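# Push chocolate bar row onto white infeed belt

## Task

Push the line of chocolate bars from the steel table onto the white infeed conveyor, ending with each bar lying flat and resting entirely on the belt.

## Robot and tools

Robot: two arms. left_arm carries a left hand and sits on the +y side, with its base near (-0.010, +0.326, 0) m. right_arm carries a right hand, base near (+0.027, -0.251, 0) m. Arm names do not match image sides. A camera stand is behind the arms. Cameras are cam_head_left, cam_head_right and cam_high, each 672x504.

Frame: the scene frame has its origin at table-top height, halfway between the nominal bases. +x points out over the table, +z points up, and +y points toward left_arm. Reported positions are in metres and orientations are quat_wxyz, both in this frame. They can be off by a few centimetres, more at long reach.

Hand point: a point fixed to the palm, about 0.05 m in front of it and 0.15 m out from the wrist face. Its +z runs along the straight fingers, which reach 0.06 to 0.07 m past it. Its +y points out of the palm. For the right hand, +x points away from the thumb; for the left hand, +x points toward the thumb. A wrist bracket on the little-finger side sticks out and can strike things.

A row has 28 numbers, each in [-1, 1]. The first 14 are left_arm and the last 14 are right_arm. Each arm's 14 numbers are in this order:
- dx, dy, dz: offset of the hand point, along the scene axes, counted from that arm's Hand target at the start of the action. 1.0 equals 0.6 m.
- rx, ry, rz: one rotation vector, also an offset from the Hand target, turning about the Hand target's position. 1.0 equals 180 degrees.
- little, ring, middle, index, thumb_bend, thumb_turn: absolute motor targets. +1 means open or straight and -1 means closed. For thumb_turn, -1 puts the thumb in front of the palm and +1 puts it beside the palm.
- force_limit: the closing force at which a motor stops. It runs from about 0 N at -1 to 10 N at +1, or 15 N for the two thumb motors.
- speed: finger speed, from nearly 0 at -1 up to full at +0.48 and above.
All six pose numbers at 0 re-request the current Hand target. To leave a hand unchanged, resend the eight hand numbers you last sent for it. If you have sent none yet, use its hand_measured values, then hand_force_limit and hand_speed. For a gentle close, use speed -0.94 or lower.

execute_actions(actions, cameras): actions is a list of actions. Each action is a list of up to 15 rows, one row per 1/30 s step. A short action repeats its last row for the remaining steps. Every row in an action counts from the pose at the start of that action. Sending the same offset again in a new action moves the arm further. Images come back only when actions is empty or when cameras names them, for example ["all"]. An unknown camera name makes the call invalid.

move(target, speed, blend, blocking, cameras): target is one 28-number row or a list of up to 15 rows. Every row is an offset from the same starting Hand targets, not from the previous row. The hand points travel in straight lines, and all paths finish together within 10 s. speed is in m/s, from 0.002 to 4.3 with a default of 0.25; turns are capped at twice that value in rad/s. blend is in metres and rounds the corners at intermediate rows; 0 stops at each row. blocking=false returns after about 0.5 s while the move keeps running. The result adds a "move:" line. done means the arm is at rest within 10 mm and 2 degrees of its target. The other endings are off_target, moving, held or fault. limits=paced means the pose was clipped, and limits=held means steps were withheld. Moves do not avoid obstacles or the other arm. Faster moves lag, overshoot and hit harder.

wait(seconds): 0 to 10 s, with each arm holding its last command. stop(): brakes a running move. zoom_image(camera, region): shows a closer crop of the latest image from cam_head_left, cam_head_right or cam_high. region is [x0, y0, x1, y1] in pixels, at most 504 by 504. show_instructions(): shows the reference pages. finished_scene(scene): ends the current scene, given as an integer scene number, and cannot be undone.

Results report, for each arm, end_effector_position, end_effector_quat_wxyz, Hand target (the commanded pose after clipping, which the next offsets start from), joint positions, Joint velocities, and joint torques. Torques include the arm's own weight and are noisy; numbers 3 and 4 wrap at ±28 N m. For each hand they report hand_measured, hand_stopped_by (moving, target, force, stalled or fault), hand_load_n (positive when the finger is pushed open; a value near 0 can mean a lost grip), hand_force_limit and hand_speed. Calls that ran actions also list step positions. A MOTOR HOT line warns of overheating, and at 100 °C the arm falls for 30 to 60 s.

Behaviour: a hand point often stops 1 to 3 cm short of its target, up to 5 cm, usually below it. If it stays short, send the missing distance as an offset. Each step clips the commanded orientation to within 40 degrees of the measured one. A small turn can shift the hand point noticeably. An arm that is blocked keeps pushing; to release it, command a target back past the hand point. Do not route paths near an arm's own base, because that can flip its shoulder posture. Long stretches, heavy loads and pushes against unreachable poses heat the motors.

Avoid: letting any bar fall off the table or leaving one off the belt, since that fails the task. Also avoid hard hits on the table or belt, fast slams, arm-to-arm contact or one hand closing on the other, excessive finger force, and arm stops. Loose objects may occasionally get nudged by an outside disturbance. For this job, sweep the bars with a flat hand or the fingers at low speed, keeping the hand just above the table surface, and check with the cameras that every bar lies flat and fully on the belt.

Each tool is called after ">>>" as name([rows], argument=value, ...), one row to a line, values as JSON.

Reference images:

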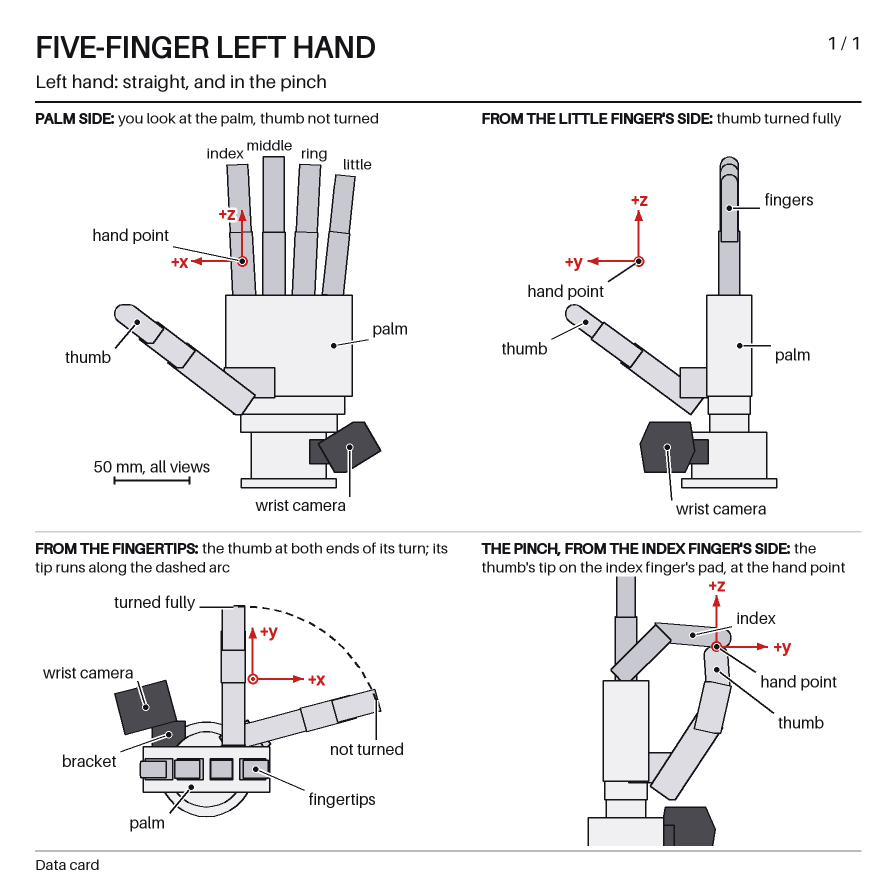

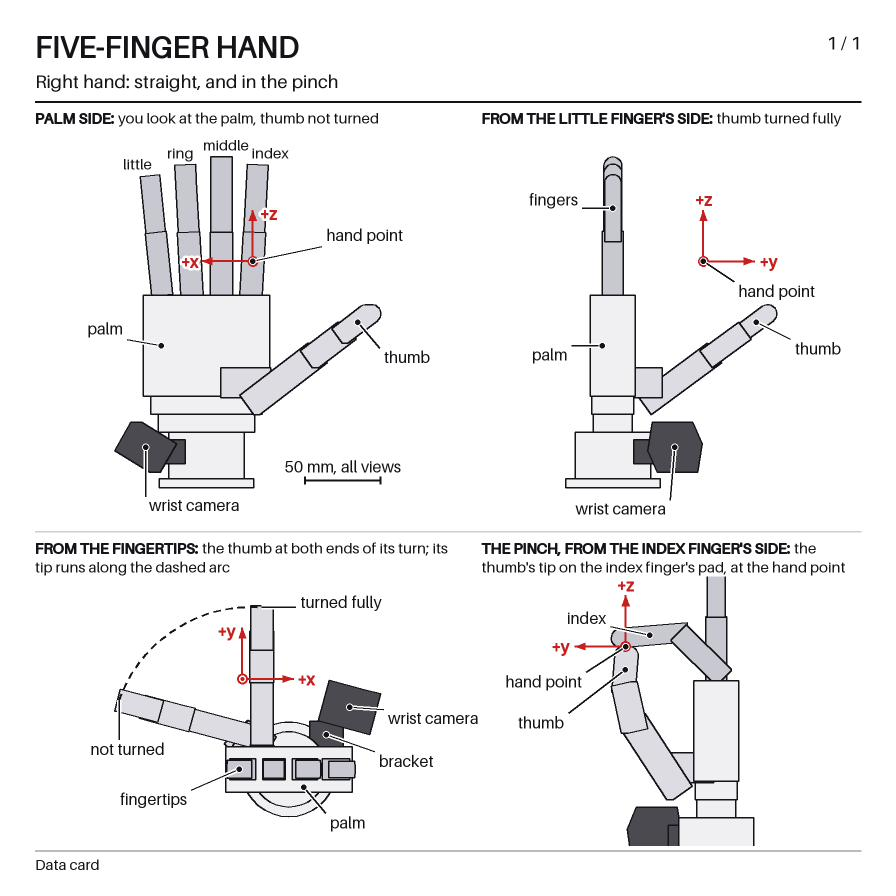

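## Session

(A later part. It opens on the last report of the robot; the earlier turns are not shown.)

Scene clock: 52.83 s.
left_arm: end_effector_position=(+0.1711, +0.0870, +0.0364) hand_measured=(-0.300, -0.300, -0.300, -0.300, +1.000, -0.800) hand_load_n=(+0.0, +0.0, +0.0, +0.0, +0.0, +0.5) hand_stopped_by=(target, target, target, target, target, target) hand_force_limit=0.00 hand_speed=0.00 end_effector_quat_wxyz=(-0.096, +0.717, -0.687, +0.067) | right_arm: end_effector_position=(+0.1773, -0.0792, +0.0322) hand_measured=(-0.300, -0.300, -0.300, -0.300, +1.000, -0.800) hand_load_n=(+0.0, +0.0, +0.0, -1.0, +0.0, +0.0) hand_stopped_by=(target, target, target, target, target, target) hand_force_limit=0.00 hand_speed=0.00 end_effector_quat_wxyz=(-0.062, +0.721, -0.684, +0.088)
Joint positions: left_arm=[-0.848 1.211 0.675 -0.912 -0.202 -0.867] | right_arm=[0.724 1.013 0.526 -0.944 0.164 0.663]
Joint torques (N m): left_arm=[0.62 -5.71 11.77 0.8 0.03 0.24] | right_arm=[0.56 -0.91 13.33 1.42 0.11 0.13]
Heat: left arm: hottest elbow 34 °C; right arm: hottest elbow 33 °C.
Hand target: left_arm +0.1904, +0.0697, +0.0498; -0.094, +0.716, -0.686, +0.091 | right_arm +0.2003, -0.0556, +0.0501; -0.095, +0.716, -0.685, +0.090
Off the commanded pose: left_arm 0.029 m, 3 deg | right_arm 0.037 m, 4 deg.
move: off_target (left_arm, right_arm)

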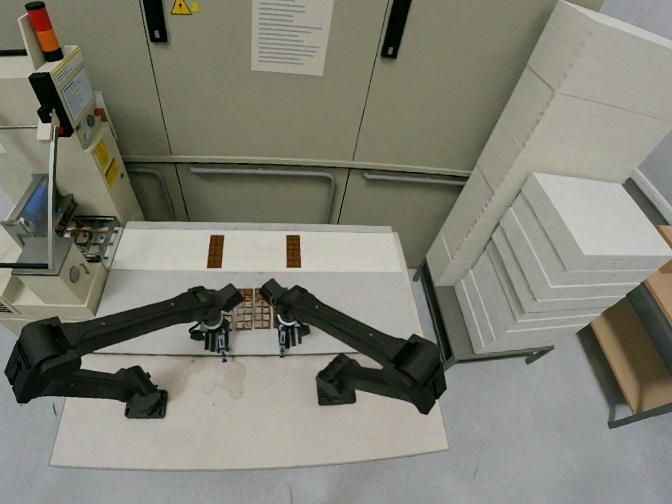

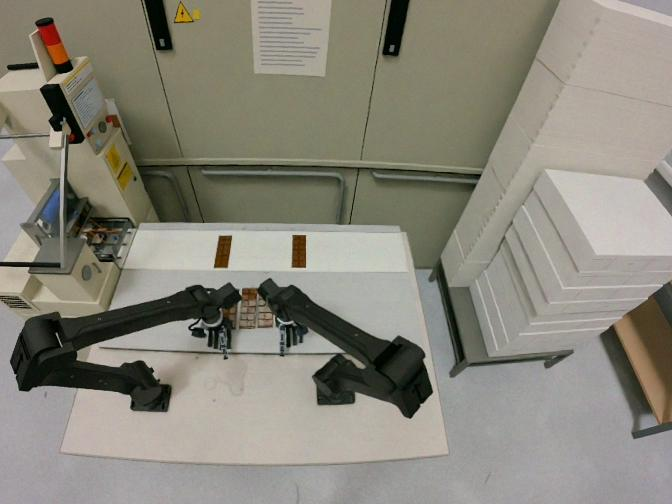

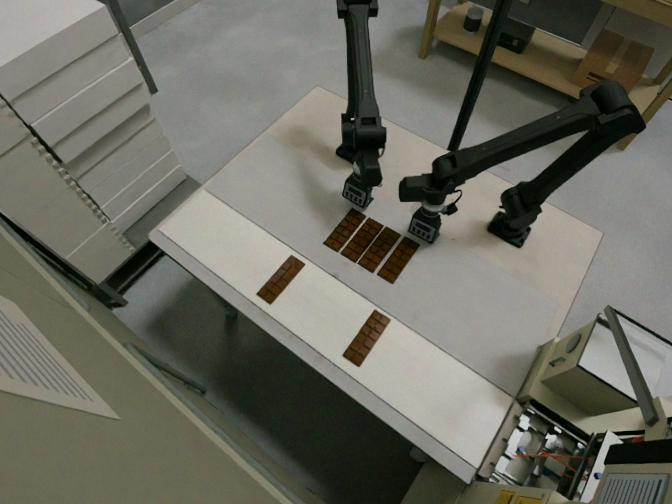

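>>> move([
  [0.0993, 0.01, 0, 0, 0, 0, -0.3, -0.3, -0.3, -0.3, 1, -0.8, 0, 0, 0.111, 0, 0.003, 0, 0, 0, -0.3, -0.3, -0.3, -0.3, 1, -0.8, 0, 0],
  [0.2493, 0.0248, 0, 0, 0, 0, -0.3, -0.3, -0.3, -0.3, 1, -0.8, 0, 0, 0.261, 0, 0.003, 0, 0, 0, -0.3, -0.3, -0.3, -0.3, 1, -0.8, 0, 0],
], speed=0.08, blend=[0.02, 0], cameras=["all"])

>>> zoom_image(camera="cam_high", region=[280, 150, 460, 320])

>>> zoom_image(camera="cam_head_right", region=[170, 220, 350, 340])

Scene clock: 60.27 s.
left_arm: end_effector_position=(+0.3150, +0.0943, +0.0398) hand_measured=(-0.300, -0.300, -0.300, -0.300, +1.000, -0.800) hand_load_n=(+0.0, +0.0, +0.0, +0.0, +0.0, +0.0) hand_stopped_by=(target, target, target, target, target, target) hand_force_limit=0.00 hand_speed=0.00 end_effector_quat_wxyz=(-0.089, +0.718, -0.687, +0.069) | right_arm: end_effector_position=(+0.3152, -0.0684, +0.0380) hand_measured=(-0.300, -0.300, -0.300, -0.300, +1.000, -0.800) hand_load_n=(+0.0, +0.0, -3.0, +0.0, +0.0, +0.0) hand_stopped_by=(target, target, target, target, target, target) hand_force_limit=0.00 hand_speed=0.00 end_effector_quat_wxyz=(-0.064, +0.725, -0.682, +0.075)
Joint positions: left_arm=[-0.555 1.484 0.941 -0.853 -0.143 -0.575] | right_arm=[0.467 1.366 0.811 -0.842 0.098 0.402]
Joint torques (N m): left_arm=[0.67 -9.88 11.81 0.96 0.05 0.24] | right_arm=[-1.49 -4.19 14.42 1.73 0.27 0.01]
Heat: left arm: hottest elbow 35 °C; right arm: hottest elbow 34 °C.
Hand target: left_arm +0.3400, +0.0846, +0.0498; -0.094, +0.716, -0.686, +0.091 | right_arm +0.3569, -0.0556, +0.0520; -0.095, +0.716, -0.685, +0.090
Off the commanded pose: left_arm 0.029 m, 3 deg | right_arm 0.046 m, 4 deg.
move: off_target (left_arm, right_arm)

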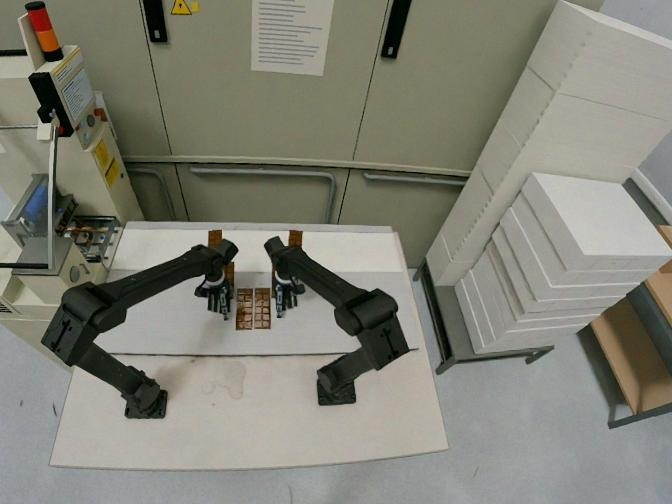

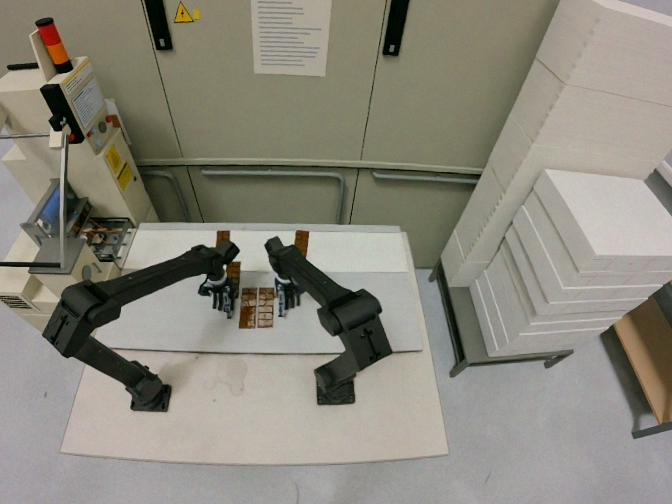

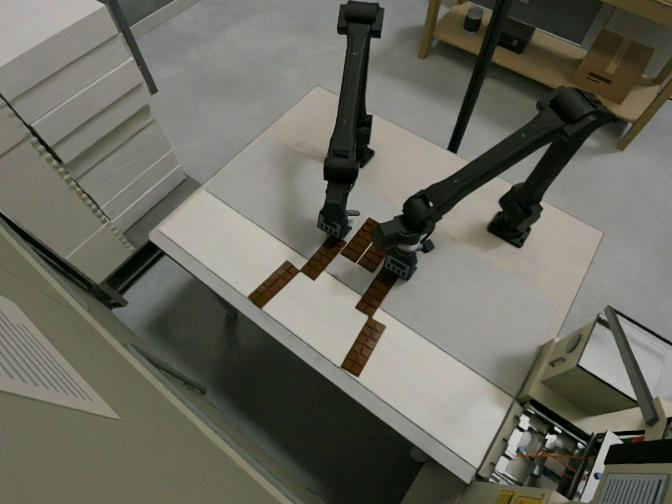

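Scaled by 2.800 from the camera's 672x504 image, which has a finer 960x720 frame.

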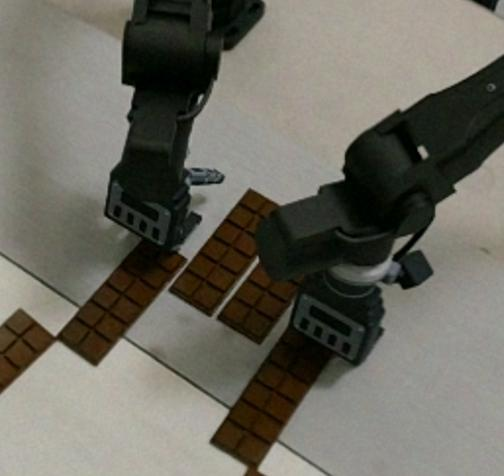

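Scaled by 2.800 from the camera's 672x504 image, which has a finer 960x720 frame.

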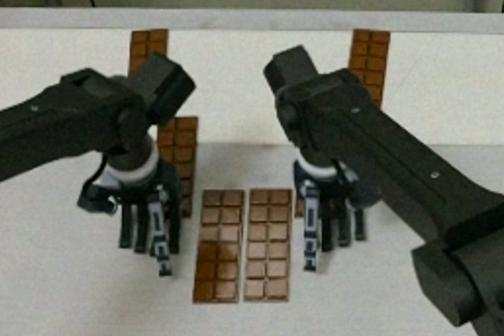

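>>> zoom_image(camera="cam_high", region=[235, 240, 405, 390])

>>> zoom_image(camera="cam_head_right", region=[190, 215, 330, 335])

>>> zoom_image(camera="cam_head_left", region=[190, 215, 330, 335])

Scaled by 2.965 from the camera's 672x504 image, which has a finer 960x720 frame.

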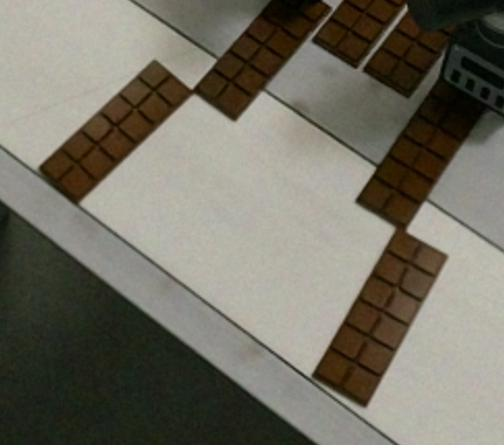

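Scaled by 3.600 from the camera's 672x504 image, which has a finer 960x720 frame.

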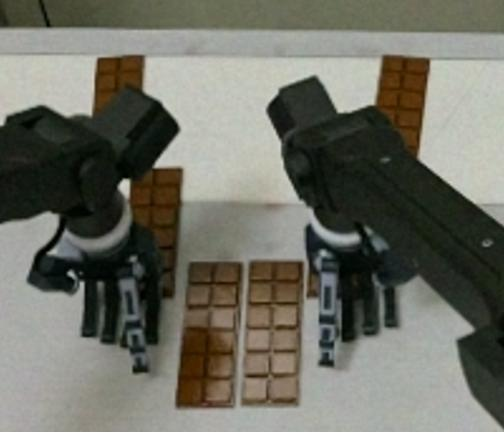

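Scaled by 3.600 from the camera's 672x504 image, which has a finer 960x720 frame.

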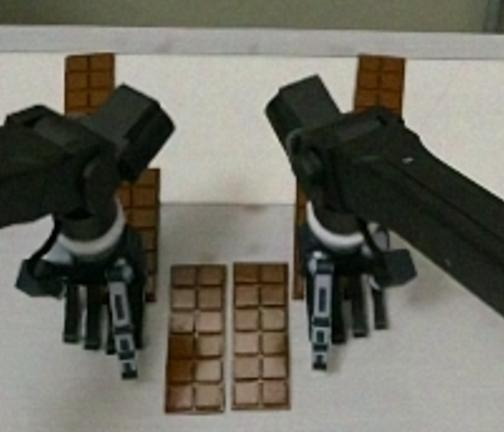

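>>> move([
  [-0.1, 0, 0.005, 0, 0, 0, -0.3, -0.3, -0.3, -0.3, 1, -0.8, 0, 0, -0.1, 0, 0.005, 0, 0, 0, -0.3, -0.3, -0.3, -0.3, 1, -0.8, 0, 0],
  [-0.08, -0.03, 0.15, 0, 0, 0, -0.3, -0.3, -0.3, -0.3, 1, -0.8, 0, 0, -0.08, 0.02, 0.15, 0, 0, 0, -0.3, -0.3, -0.3, -0.3, 1, -0.8, 0, 0],
  [0.37, -0.041, 0.15, 0, 0, 0, -0.3, -0.3, -0.3, -0.3, 1, -0.8, 0, 0, 0.347, 0.043, 0.15, 0, 0, 0, -0.3, -0.3, -0.3, -0.3, 1, -0.8, 0, 0],
], speed=[0.1, 0.2, 0.2], blend=[0.01, 0.04, 0], cameras=["all"])

>>> zoom_image(camera="cam_high", region=[235, 220, 425, 390])

>>> zoom_image(camera="cam_head_right", region=[180, 205, 330, 335])

Scene clock: 66.53 s.
left_arm: end_effector_position=(+0.5472, +0.0620, +0.1296) hand_measured=(-0.300, -0.300, -0.300, -0.300, +1.000, -0.800) hand_load_n=(+0.0, +0.0, +0.5, +0.0, +0.0, +0.0) hand_stopped_by=(target, target, target, target, target, target) hand_force_limit=0.00 hand_speed=0.00 end_effector_quat_wxyz=(-0.090, +0.720, -0.683, +0.081) | right_arm: end_effector_position=(+0.5450, -0.0352, +0.1265) hand_measured=(-0.300, -0.300, -0.300, -0.300, +1.000, -0.800) hand_load_n=(+0.0, +0.5, +0.0, +0.0, +0.0, +0.0) hand_stopped_by=(target, target, target, target, target, target) hand_force_limit=0.00 hand_speed=0.00 end_effector_quat_wxyz=(-0.079, +0.716, -0.688, +0.084)
Joint positions: left_arm=[-0.403 1.934 1.789 -1.208 -0.11 -0.431] | right_arm=[0.336 1.807 1.594 -1.14 0.079 0.291]
Joint torques (N m): left_arm=[0.03 -18.32 13.59 -0.02 0.09 0.25] | right_arm=[-0.38 -12.51 14.75 0.28 -0.11 -0.03]
Heat: left arm: hottest elbow 35 °C; right arm: hottest elbow 34 °C.
Hand target: left_arm +0.5620, +0.0597, +0.1400; -0.094, +0.716, -0.686, +0.091 | right_arm +0.5652, -0.0299, +0.1419; -0.095, +0.716, -0.685, +0.090
Off the commanded pose: left_arm 0.018 m, 1 deg | right_arm 0.026 m, 2 deg.
move: off_target (left_arm, right_arm)

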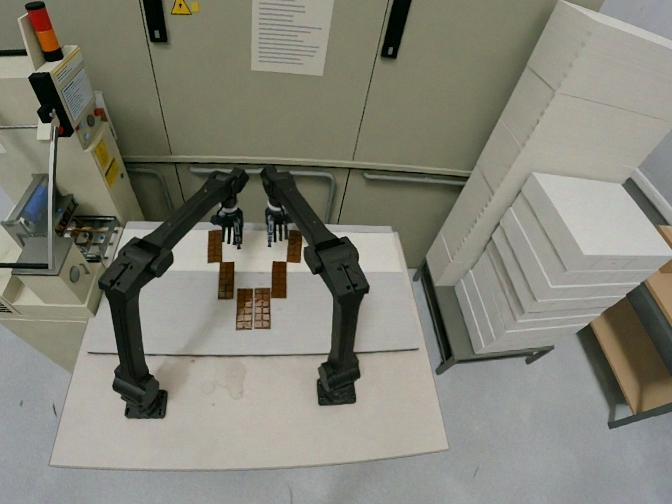

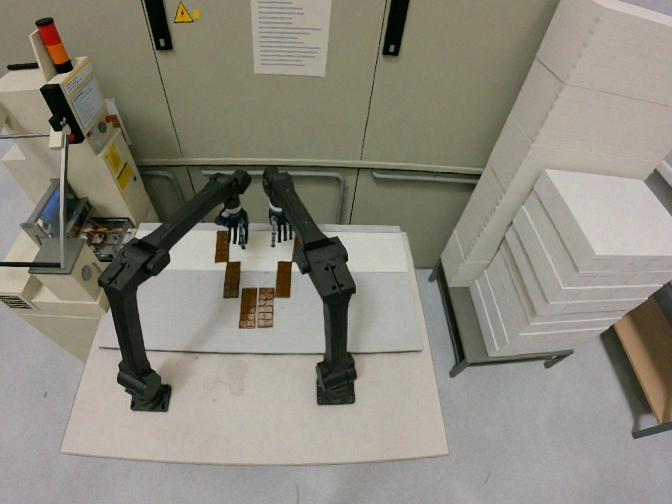

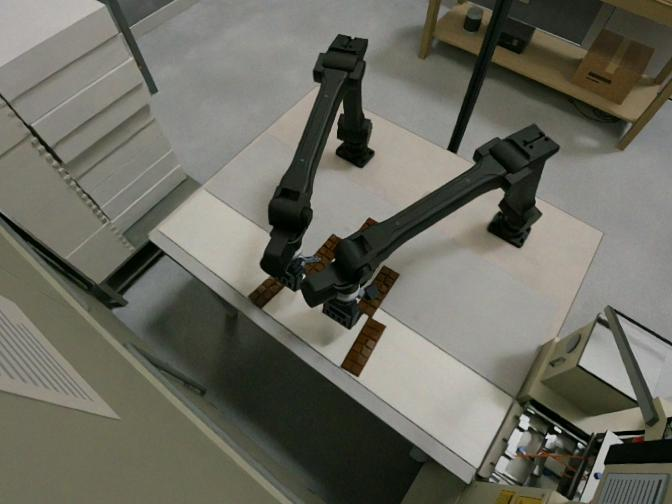

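Scaled by 2.653 from the camera's 672x504 image, which has a finer 960x720 frame.

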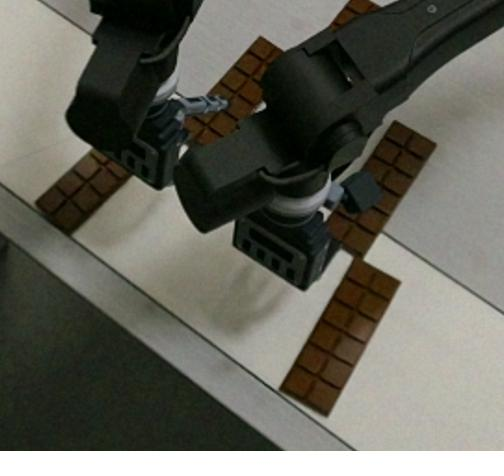

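Scaled by 3.360 from the camera's 672x504 image, which has a finer 960x720 frame.

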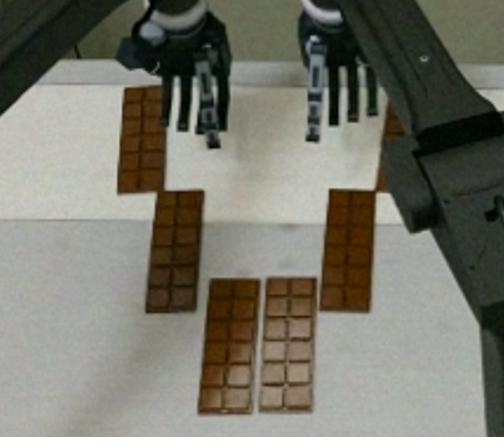

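>>> move([
  [0.025, 0, -0.14, 0, 0, 0, -0.3, -0.3, -0.3, -0.3, 1, -0.8, 0, 0, 0.02, 0, -0.14, 0, 0, 0, -0.3, -0.3, -0.3, -0.3, 1, -0.8, 0, 0],
], speed=[0.12], cameras=["all"])

>>> zoom_image(camera="cam_high", region=[235, 240, 405, 390])

>>> zoom_image(camera="cam_head_right", region=[180, 205, 330, 335])

Scene clock: 68.13 s.
left_arm: end_effector_position=(+0.5732, +0.0540, +0.0652) hand_measured=(-0.300, -0.300, -0.300, -0.300, +1.000, -0.800) hand_load_n=(+0.0, +0.0, +0.5, +0.0, +0.0, +0.0) hand_stopped_by=(target, target, target, target, target, target) hand_force_limit=0.00 hand_speed=0.00 end_effector_quat_wxyz=(-0.094, +0.718, -0.683, +0.092) | right_arm: end_effector_position=(+0.5745, -0.0266, +0.0671) hand_measured=(-0.300, -0.300, -0.300, -0.300, +1.000, -0.800) hand_load_n=(+0.0, +0.0, +0.0, +0.0, +0.0, +0.0) hand_stopped_by=(target, target, target, target, target, target) hand_force_limit=0.00 hand_speed=0.00 end_effector_quat_wxyz=(-0.095, +0.716, -0.686, +0.092)
Joint positions: left_arm=[-0.399 2.028 1.762 -1.063 -0.108 -0.423] | right_arm=[0.333 1.903 1.572 -0.985 0.077 0.285]
Joint torques (N m): left_arm=[0.73 -19.66 8.65 0.98 0.1 0.24] | right_arm=[-0.73 -13.98 8.57 1.55 -0.12 -0.03]
Heat: left arm: hottest elbow 35 °C; right arm: hottest elbow 35 °C.
Hand target: left_arm +0.5771, +0.0599, +0.0561; -0.094, +0.716, -0.686, +0.091 | right_arm +0.5772, -0.0299, +0.0579; -0.095, +0.716, -0.685, +0.090
Off the commanded pose: left_arm 0.012 m, 0 deg | right_arm 0.010 m, 0 deg.
move: off_target (left_arm)

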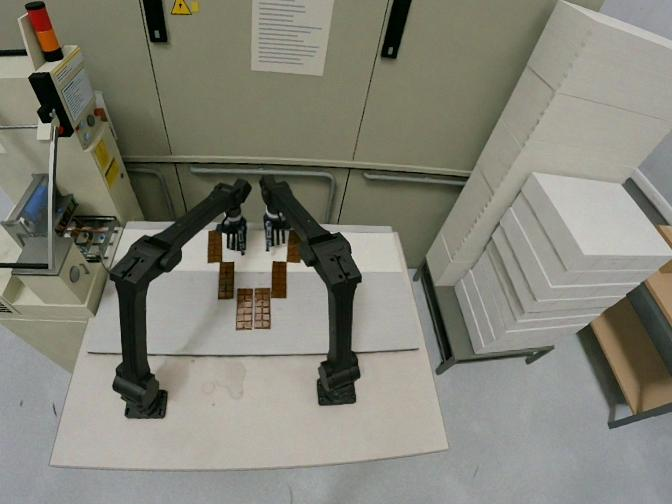

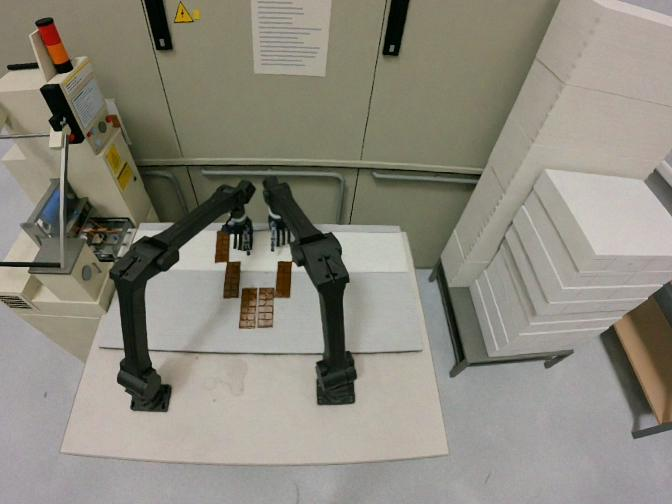

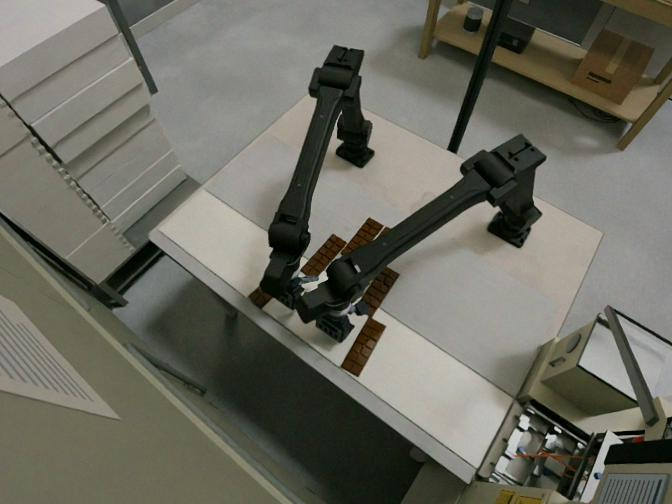

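Scaled by 2.965 from the camera's 672x504 image, which has a finer 960x720 frame.

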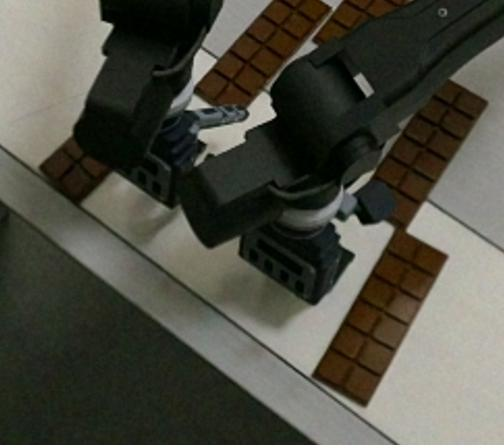

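Scaled by 3.360 from the camera's 672x504 image, which has a finer 960x720 frame.

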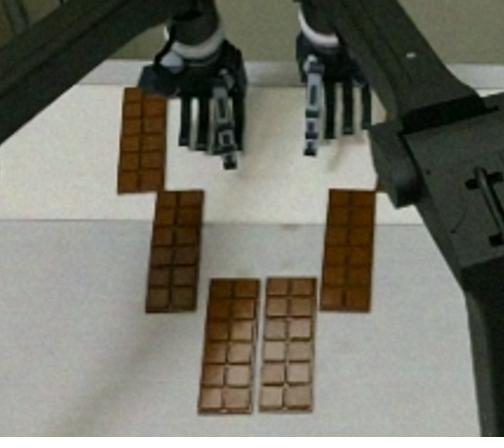

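>>> move([
  [-0.01, 0, -0.042, 0, 0, 0, -0.3, -0.3, -0.3, -0.3, 1, -0.8, 0, 0, -0.01, 0, -0.045, 0, 0, 0, -0.3, -0.3, -0.3, -0.3, 1, -0.8, 0, 0],
  [-0.01, 0.1, -0.042, 0, 0, 0, -0.3, -0.3, -0.3, -0.3, 1, -0.8, 0, 0, -0.01, -0.1, -0.045, 0, 0, 0, -0.3, -0.3, -0.3, -0.3, 1, -0.8, 0, 0],
], speed=[0.08, 0.08], cameras=["all"])

>>> zoom_image(camera="cam_high", region=[235, 240, 405, 390])

>>> zoom_image(camera="cam_head_right", region=[180, 205, 330, 335])

Scene clock: 70.83 s.
left_arm: end_effector_position=(+0.5735, +0.1047, +0.0474) hand_measured=(-0.300, -0.300, -0.300, -0.300, +1.000, -0.800) hand_load_n=(-0.5, -2.5, -1.0, +0.0, +0.0, +0.0) hand_stopped_by=(target, target, target, target, target, target) hand_force_limit=0.00 hand_speed=0.00 end_effector_quat_wxyz=(-0.094, +0.718, -0.682, +0.103) | right_arm: end_effector_position=(+0.5713, -0.0809, +0.0367) hand_measured=(-0.300, -0.300, -0.300, -0.300, +1.000, -0.800) hand_load_n=(-7.5, +0.0, +0.0, -0.5, +0.0, +0.0) hand_stopped_by=(target, target, target, target, target, target) hand_force_limit=0.00 hand_speed=0.00 end_effector_quat_wxyz=(-0.093, +0.715, -0.687, +0.087)
Joint positions: left_arm=[-0.319 1.983 1.639 -0.957 -0.078 -0.349] | right_arm=[0.243 1.892 1.468 -0.896 0.048 0.201]
Joint torques (N m): left_arm=[1.32 -19.02 6.98 1.03 -0.23 0.36] | right_arm=[-1.14 -14.68 7.01 1.85 0.03 -0.12]
Heat: left arm: hottest elbow 35 °C; right arm: hottest elbow 34 °C.
Hand target: left_arm +0.5711, +0.1199, +0.0308; -0.094, +0.716, -0.686, +0.091 | right_arm +0.5712, -0.0898, +0.0308; -0.095, +0.716, -0.685, +0.090
Off the commanded pose: left_arm 0.023 m, 2 deg | right_arm 0.011 m, 1 deg.
move: off_target (left_arm, right_arm)

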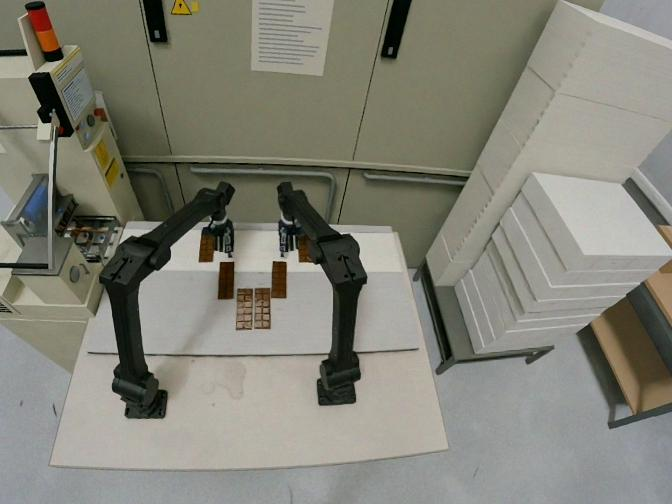

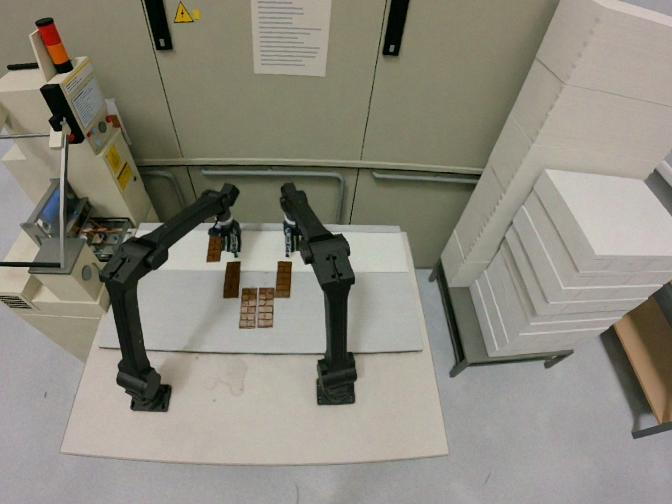

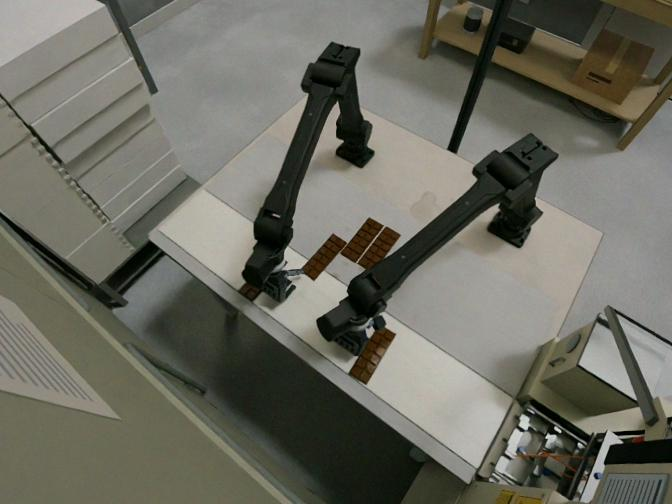

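Scaled by 2.965 from the camera's 672x504 image, which has a finer 960x720 frame.

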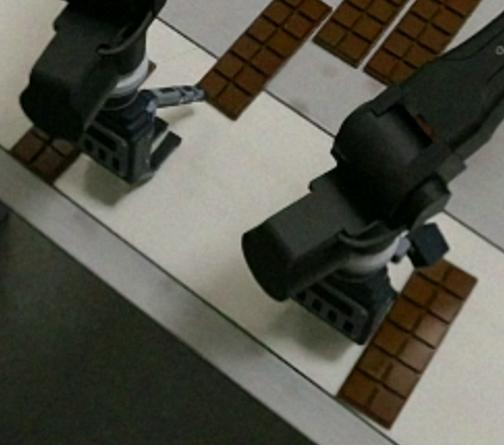

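Scaled by 3.360 from the camera's 672x504 image, which has a finer 960x720 frame.

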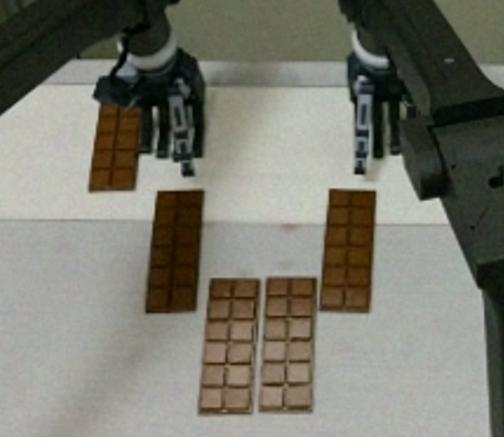

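>>> move([
  [0, 0, 0.07, 0, 0, 0, -0.3, -0.3, -0.3, -0.3, 1, -0.8, 0, 0, 0, 0.02, 0.07, 0, 0, 0, -0.3, -0.3, -0.3, -0.3, 1, -0.8, 0, 0],
], speed=[0.1], cameras=["all"])

>>> zoom_image(camera="cam_high", region=[225, 240, 405, 390])

>>> zoom_image(camera="cam_head_right", region=[180, 205, 330, 335])

Scene clock: 72.17 s.
left_arm: end_effector_position=(+0.5588, +0.1155, +0.0524) hand_measured=(-0.300, -0.300, -0.300, -0.300, +1.000, -0.800) hand_load_n=(+0.0, +0.0, +0.0, +0.0, +0.0, +0.0) hand_stopped_by=(target, target, target, target, target, target) hand_force_limit=0.00 hand_speed=0.00 end_effector_quat_wxyz=(-0.084, +0.719, -0.686, +0.078) | right_arm: end_effector_position=(+0.5548, -0.0850, +0.0405) hand_measured=(-0.300, -0.300, -0.300, -0.300, +1.000, -0.800) hand_load_n=(+0.0, +0.0, +0.0, +0.0, +0.0, +0.0) hand_stopped_by=(target, target, target, target, target, target) hand_force_limit=0.00 hand_speed=0.00 end_effector_quat_wxyz=(-0.069, +0.718, -0.689, +0.072)
Joint positions: left_arm=[-0.312 1.972 1.639 -1.023 -0.081 -0.338] | right_arm=[0.243 1.884 1.468 -0.96 0.049 0.201]
Joint torques (N m): left_arm=[0.44 -20.6 11.37 -0.16 -0.12 0.25] | right_arm=[0.5 -16.73 12.07 0.24 0.16 0.06]
Heat: left arm: hottest elbow 35 °C; right arm: hottest elbow 34 °C.
Hand target: left_arm +0.5711, +0.1198, +0.0729; -0.094, +0.716, -0.686, +0.091 | right_arm +0.5712, -0.0778, +0.0729; -0.095, +0.716, -0.685, +0.090
Off the commanded pose: left_arm 0.024 m, 2 deg | right_arm 0.037 m, 4 deg.
move: off_target (left_arm, right_arm)

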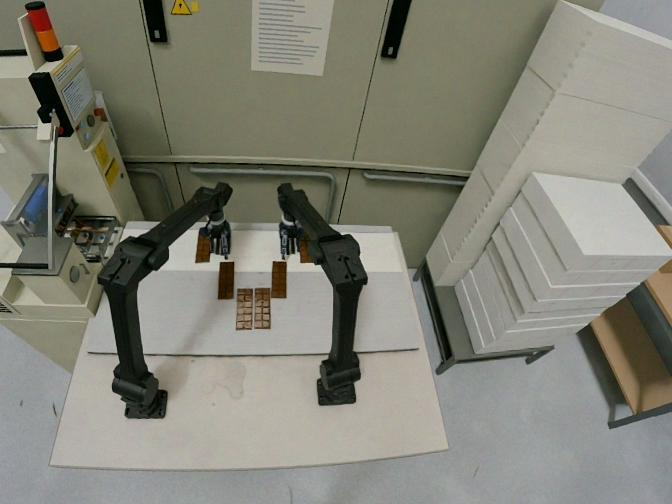

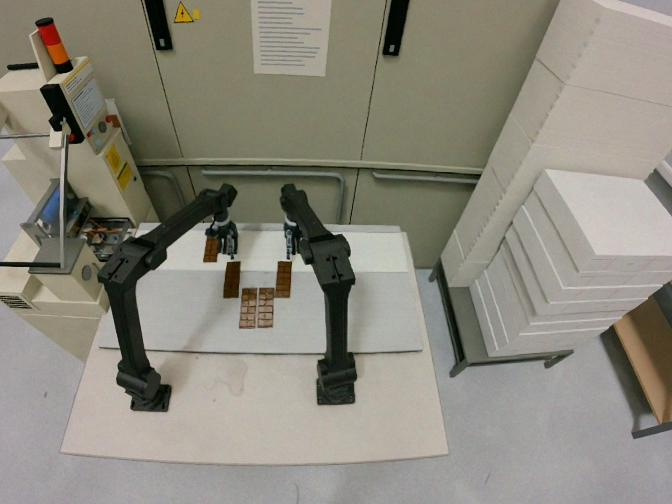

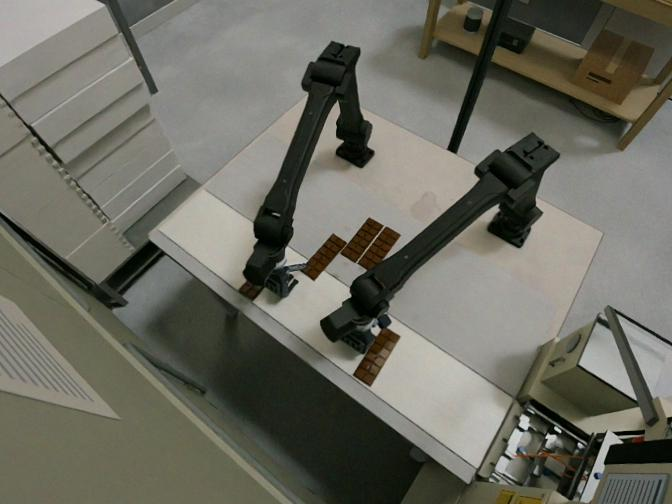

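Scaled by 2.800 from the camera's 672x504 image, which has a finer 960x720 frame.

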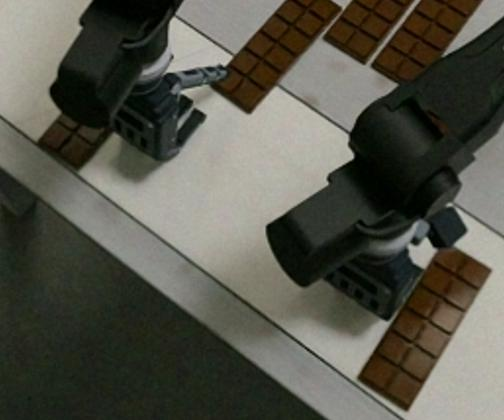

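Scaled by 3.360 from the camera's 672x504 image, which has a finer 960x720 frame.

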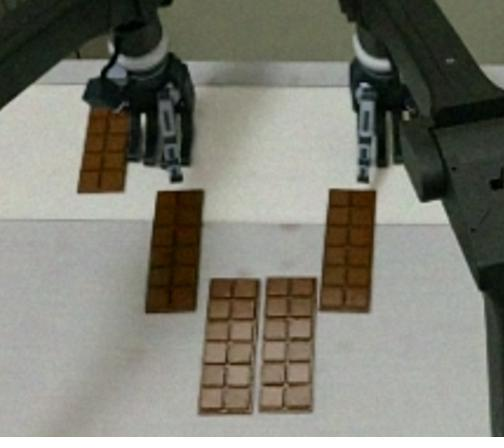

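>>> move([
  [-0.03, -0.03, 0.15, 0, 0, 0, -0.3, -0.3, -0.3, -0.3, 1, -0.8, 0, 0, -0.03, 0.03, 0.15, 0, 0, 0, -0.3, -0.3, -0.3, -0.3, 1, -0.8, 0, 0],
  [-0.45, 0.05, 0.2, 0, 0, 0, -0.3, -0.3, -0.3, -0.3, 1, -0.8, 0, 0, -0.45, -0.05, 0.2, 0, 0, 0, -0.3, -0.3, -0.3, -0.3, 1, -0.8, 0, 0],
], speed=[0.15, 0.25], blend=[0.03, 0], cameras=["all"])

>>> zoom_image(camera="cam_high", region=[225, 240, 405, 390])

>>> zoom_image(camera="cam_head_right", region=[180, 205, 330, 335])

Scene clock: 75.43 s.
left_arm: end_effector_position=(+0.3085, +0.1513, +0.1965) hand_measured=(-0.300, -0.300, -0.300, -0.300, +1.000, -0.800) hand_load_n=(+0.0, +0.0, +0.0, +0.0, +0.0, +0.0) hand_stopped_by=(target, target, target, target, target, target) hand_force_limit=0.00 hand_speed=0.00 end_effector_quat_wxyz=(-0.098, +0.714, -0.686, +0.100) | right_arm: end_effector_position=(+0.3079, -0.1071, +0.1936) hand_measured=(-0.300, -0.300, -0.300, -0.300, +1.000, -0.800) hand_load_n=(+0.0, +0.5, +0.0, +0.0, +0.0, +0.0) hand_stopped_by=(target, target, target, target, target, target) hand_force_limit=0.00 hand_speed=0.00 end_effector_quat_wxyz=(-0.099, +0.717, -0.684, +0.091)
Joint positions: left_arm=[-0.427 1.212 1.113 -1.214 -0.114 -0.439] | right_arm=[0.37 1.1 1.02 -1.233 0.081 0.317]
Joint torques (N m): left_arm=[-0.97 -8.59 8.58 -0.05 -0.14 -0.07] | right_arm=[0.5 -5.19 8.66 0.4 0.18 0.1]
Heat: left arm: hottest elbow 35 °C; right arm: hottest elbow 34 °C.
Hand target: left_arm +0.3011, +0.1499, +0.1928; -0.094, +0.716, -0.686, +0.091 | right_arm +0.3011, -0.1079, +0.1928; -0.094, +0.716, -0.685, +0.090
Off the commanded pose: left_arm 0.008 m, 1 deg | right_arm 0.007 m, 1 deg.
move: done

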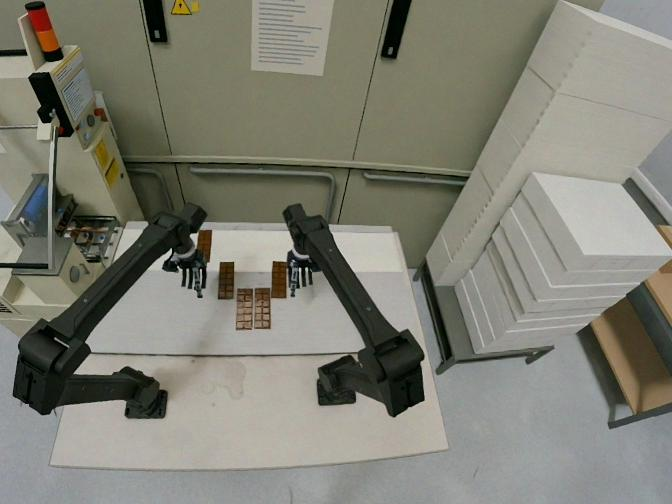

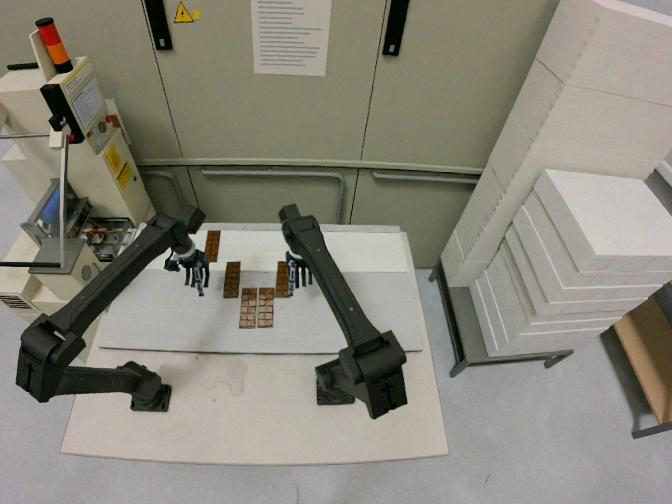

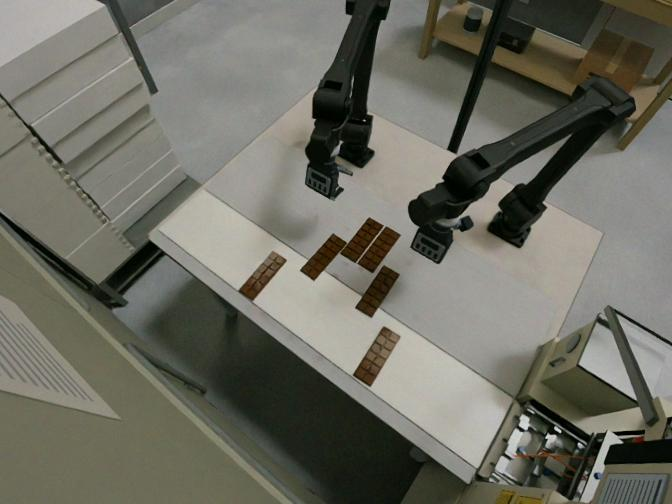

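Scaled by 2.800 from the camera's 672x504 image, which has a finer 960x720 frame.

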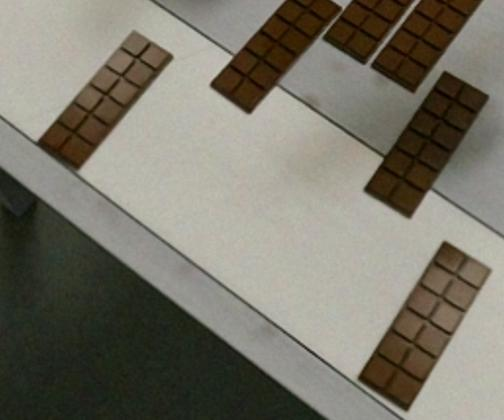

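Scaled by 3.360 from the camera's 672x504 image, which has a finer 960x720 frame.

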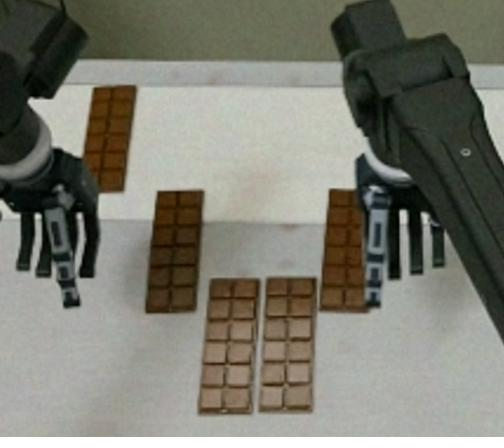

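>>> move([
  [-0.065, -0.110, -0.071, 0, 0, 0, -0.3, -0.3, -0.3, -0.3, 1, -0.8, 0, 0, -0.065, 0.080, -0.071, 0, 0, 0, -0.3, -0.3, -0.3, -0.3, 1, -0.8, 0, 0],
  [-0.065, -0.110, -0.2347, 0, 0, 0, -0.3, -0.3, -0.3, -0.3, 1, -0.8, 0, 0, -0.065, 0.080, -0.2347, 0, 0, 0, -0.3, -0.3, -0.3, -0.3, 1, -0.8, 0, 0],
  [-0.002, -0.110, -0.238, 0, 0, 0, -0.3, -0.3, -0.3, -0.3, 1, -0.8, 0, 0, -0.002, 0.080, -0.2355, 0, 0, 0, -0.3, -0.3, -0.3, -0.3, 1, -0.8, 0, 0],
], speed=[0.2, 0.15, 0.08], blend=[0.03, 0.005, 0], cameras=["all"])

>>> zoom_image(camera="cam_high", region=[290, 170, 430, 290])

>>> zoom_image(camera="cam_head_right", region=[190, 240, 330, 350])

Scene clock: 78.73 s.
left_arm: end_effector_position=(+0.2767, +0.0949, +0.0387) hand_measured=(-0.300, -0.300, -0.300, -0.300, +1.000, -0.800) hand_load_n=(+0.0, +0.0, +0.0, +0.0, +0.0, +0.0) hand_stopped_by=(target, target, target, target, target, target) hand_force_limit=0.00 hand_speed=0.00 end_effector_quat_wxyz=(-0.090, +0.719, -0.686, +0.069) | right_arm: end_effector_position=(+0.2740, -0.0730, +0.0372) hand_measured=(-0.300, -0.300, -0.300, -0.300, +1.000, -0.800) hand_load_n=(+0.0, +0.0, +0.0, +0.0, +0.0, +0.0) hand_stopped_by=(target, target, target, target, target, target) hand_force_limit=0.00 hand_speed=0.00 end_effector_quat_wxyz=(-0.068, +0.719, -0.687, +0.084)
Joint positions: left_arm=[-0.609 1.404 0.853 -0.852 -0.155 -0.63] | right_arm=[0.523 1.251 0.706 -0.847 0.123 0.47]
Joint torques (N m): left_arm=[0.62 -8.76 11.69 0.83 0.01 0.26] | right_arm=[-0.62 -4.07 12.55 1.37 -0.1 -0.05]
Heat: left arm: hottest elbow 35 °C; right arm: hottest elbow 34 °C.
Hand target: left_arm +0.2998, +0.0839, +0.0499; -0.094, +0.716, -0.686, +0.091 | right_arm +0.3000, -0.0598, +0.0516; -0.095, +0.716, -0.685, +0.090
Off the commanded pose: left_arm 0.028 m, 3 deg | right_arm 0.032 m, 3 deg.
move: off_target (left_arm, right_arm)

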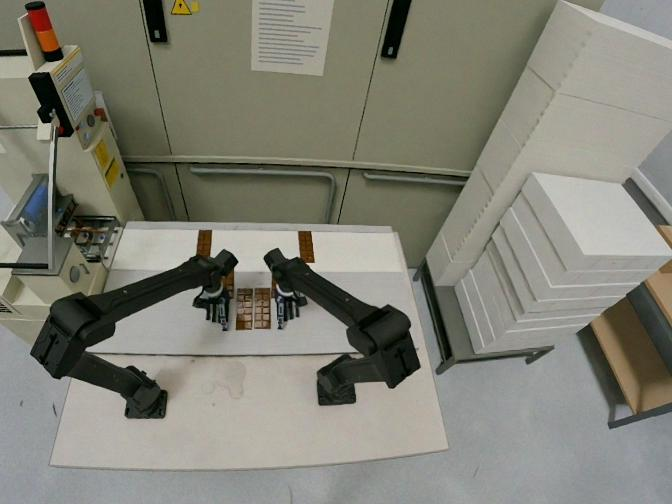

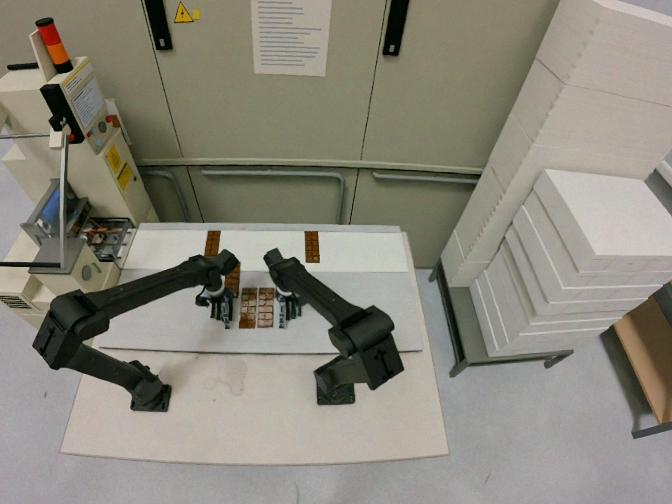

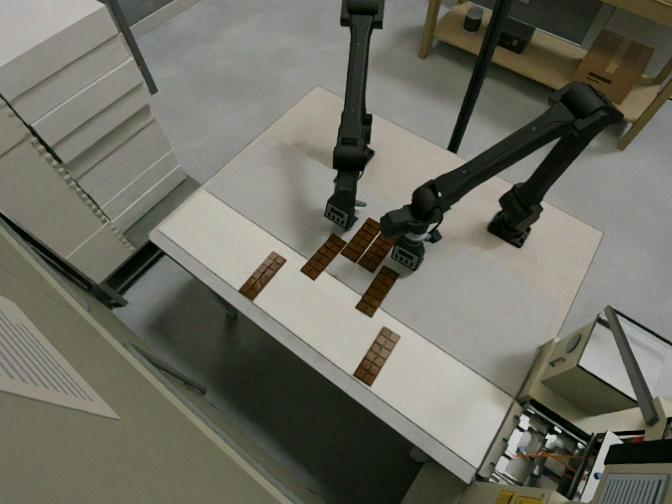

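Scaled by 3.600 from the camera's 672x504 image, which has a finer 960x720 frame.

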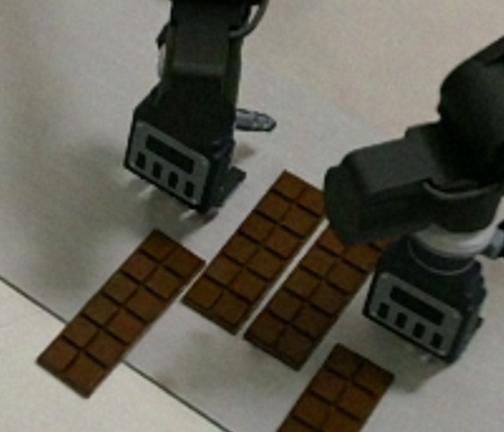

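Scaled by 3.600 from the camera's 672x504 image, which has a finer 960x720 frame.

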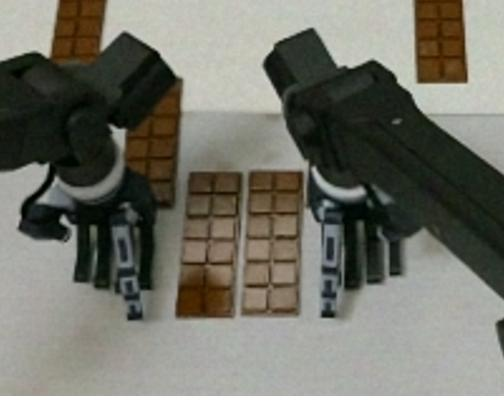

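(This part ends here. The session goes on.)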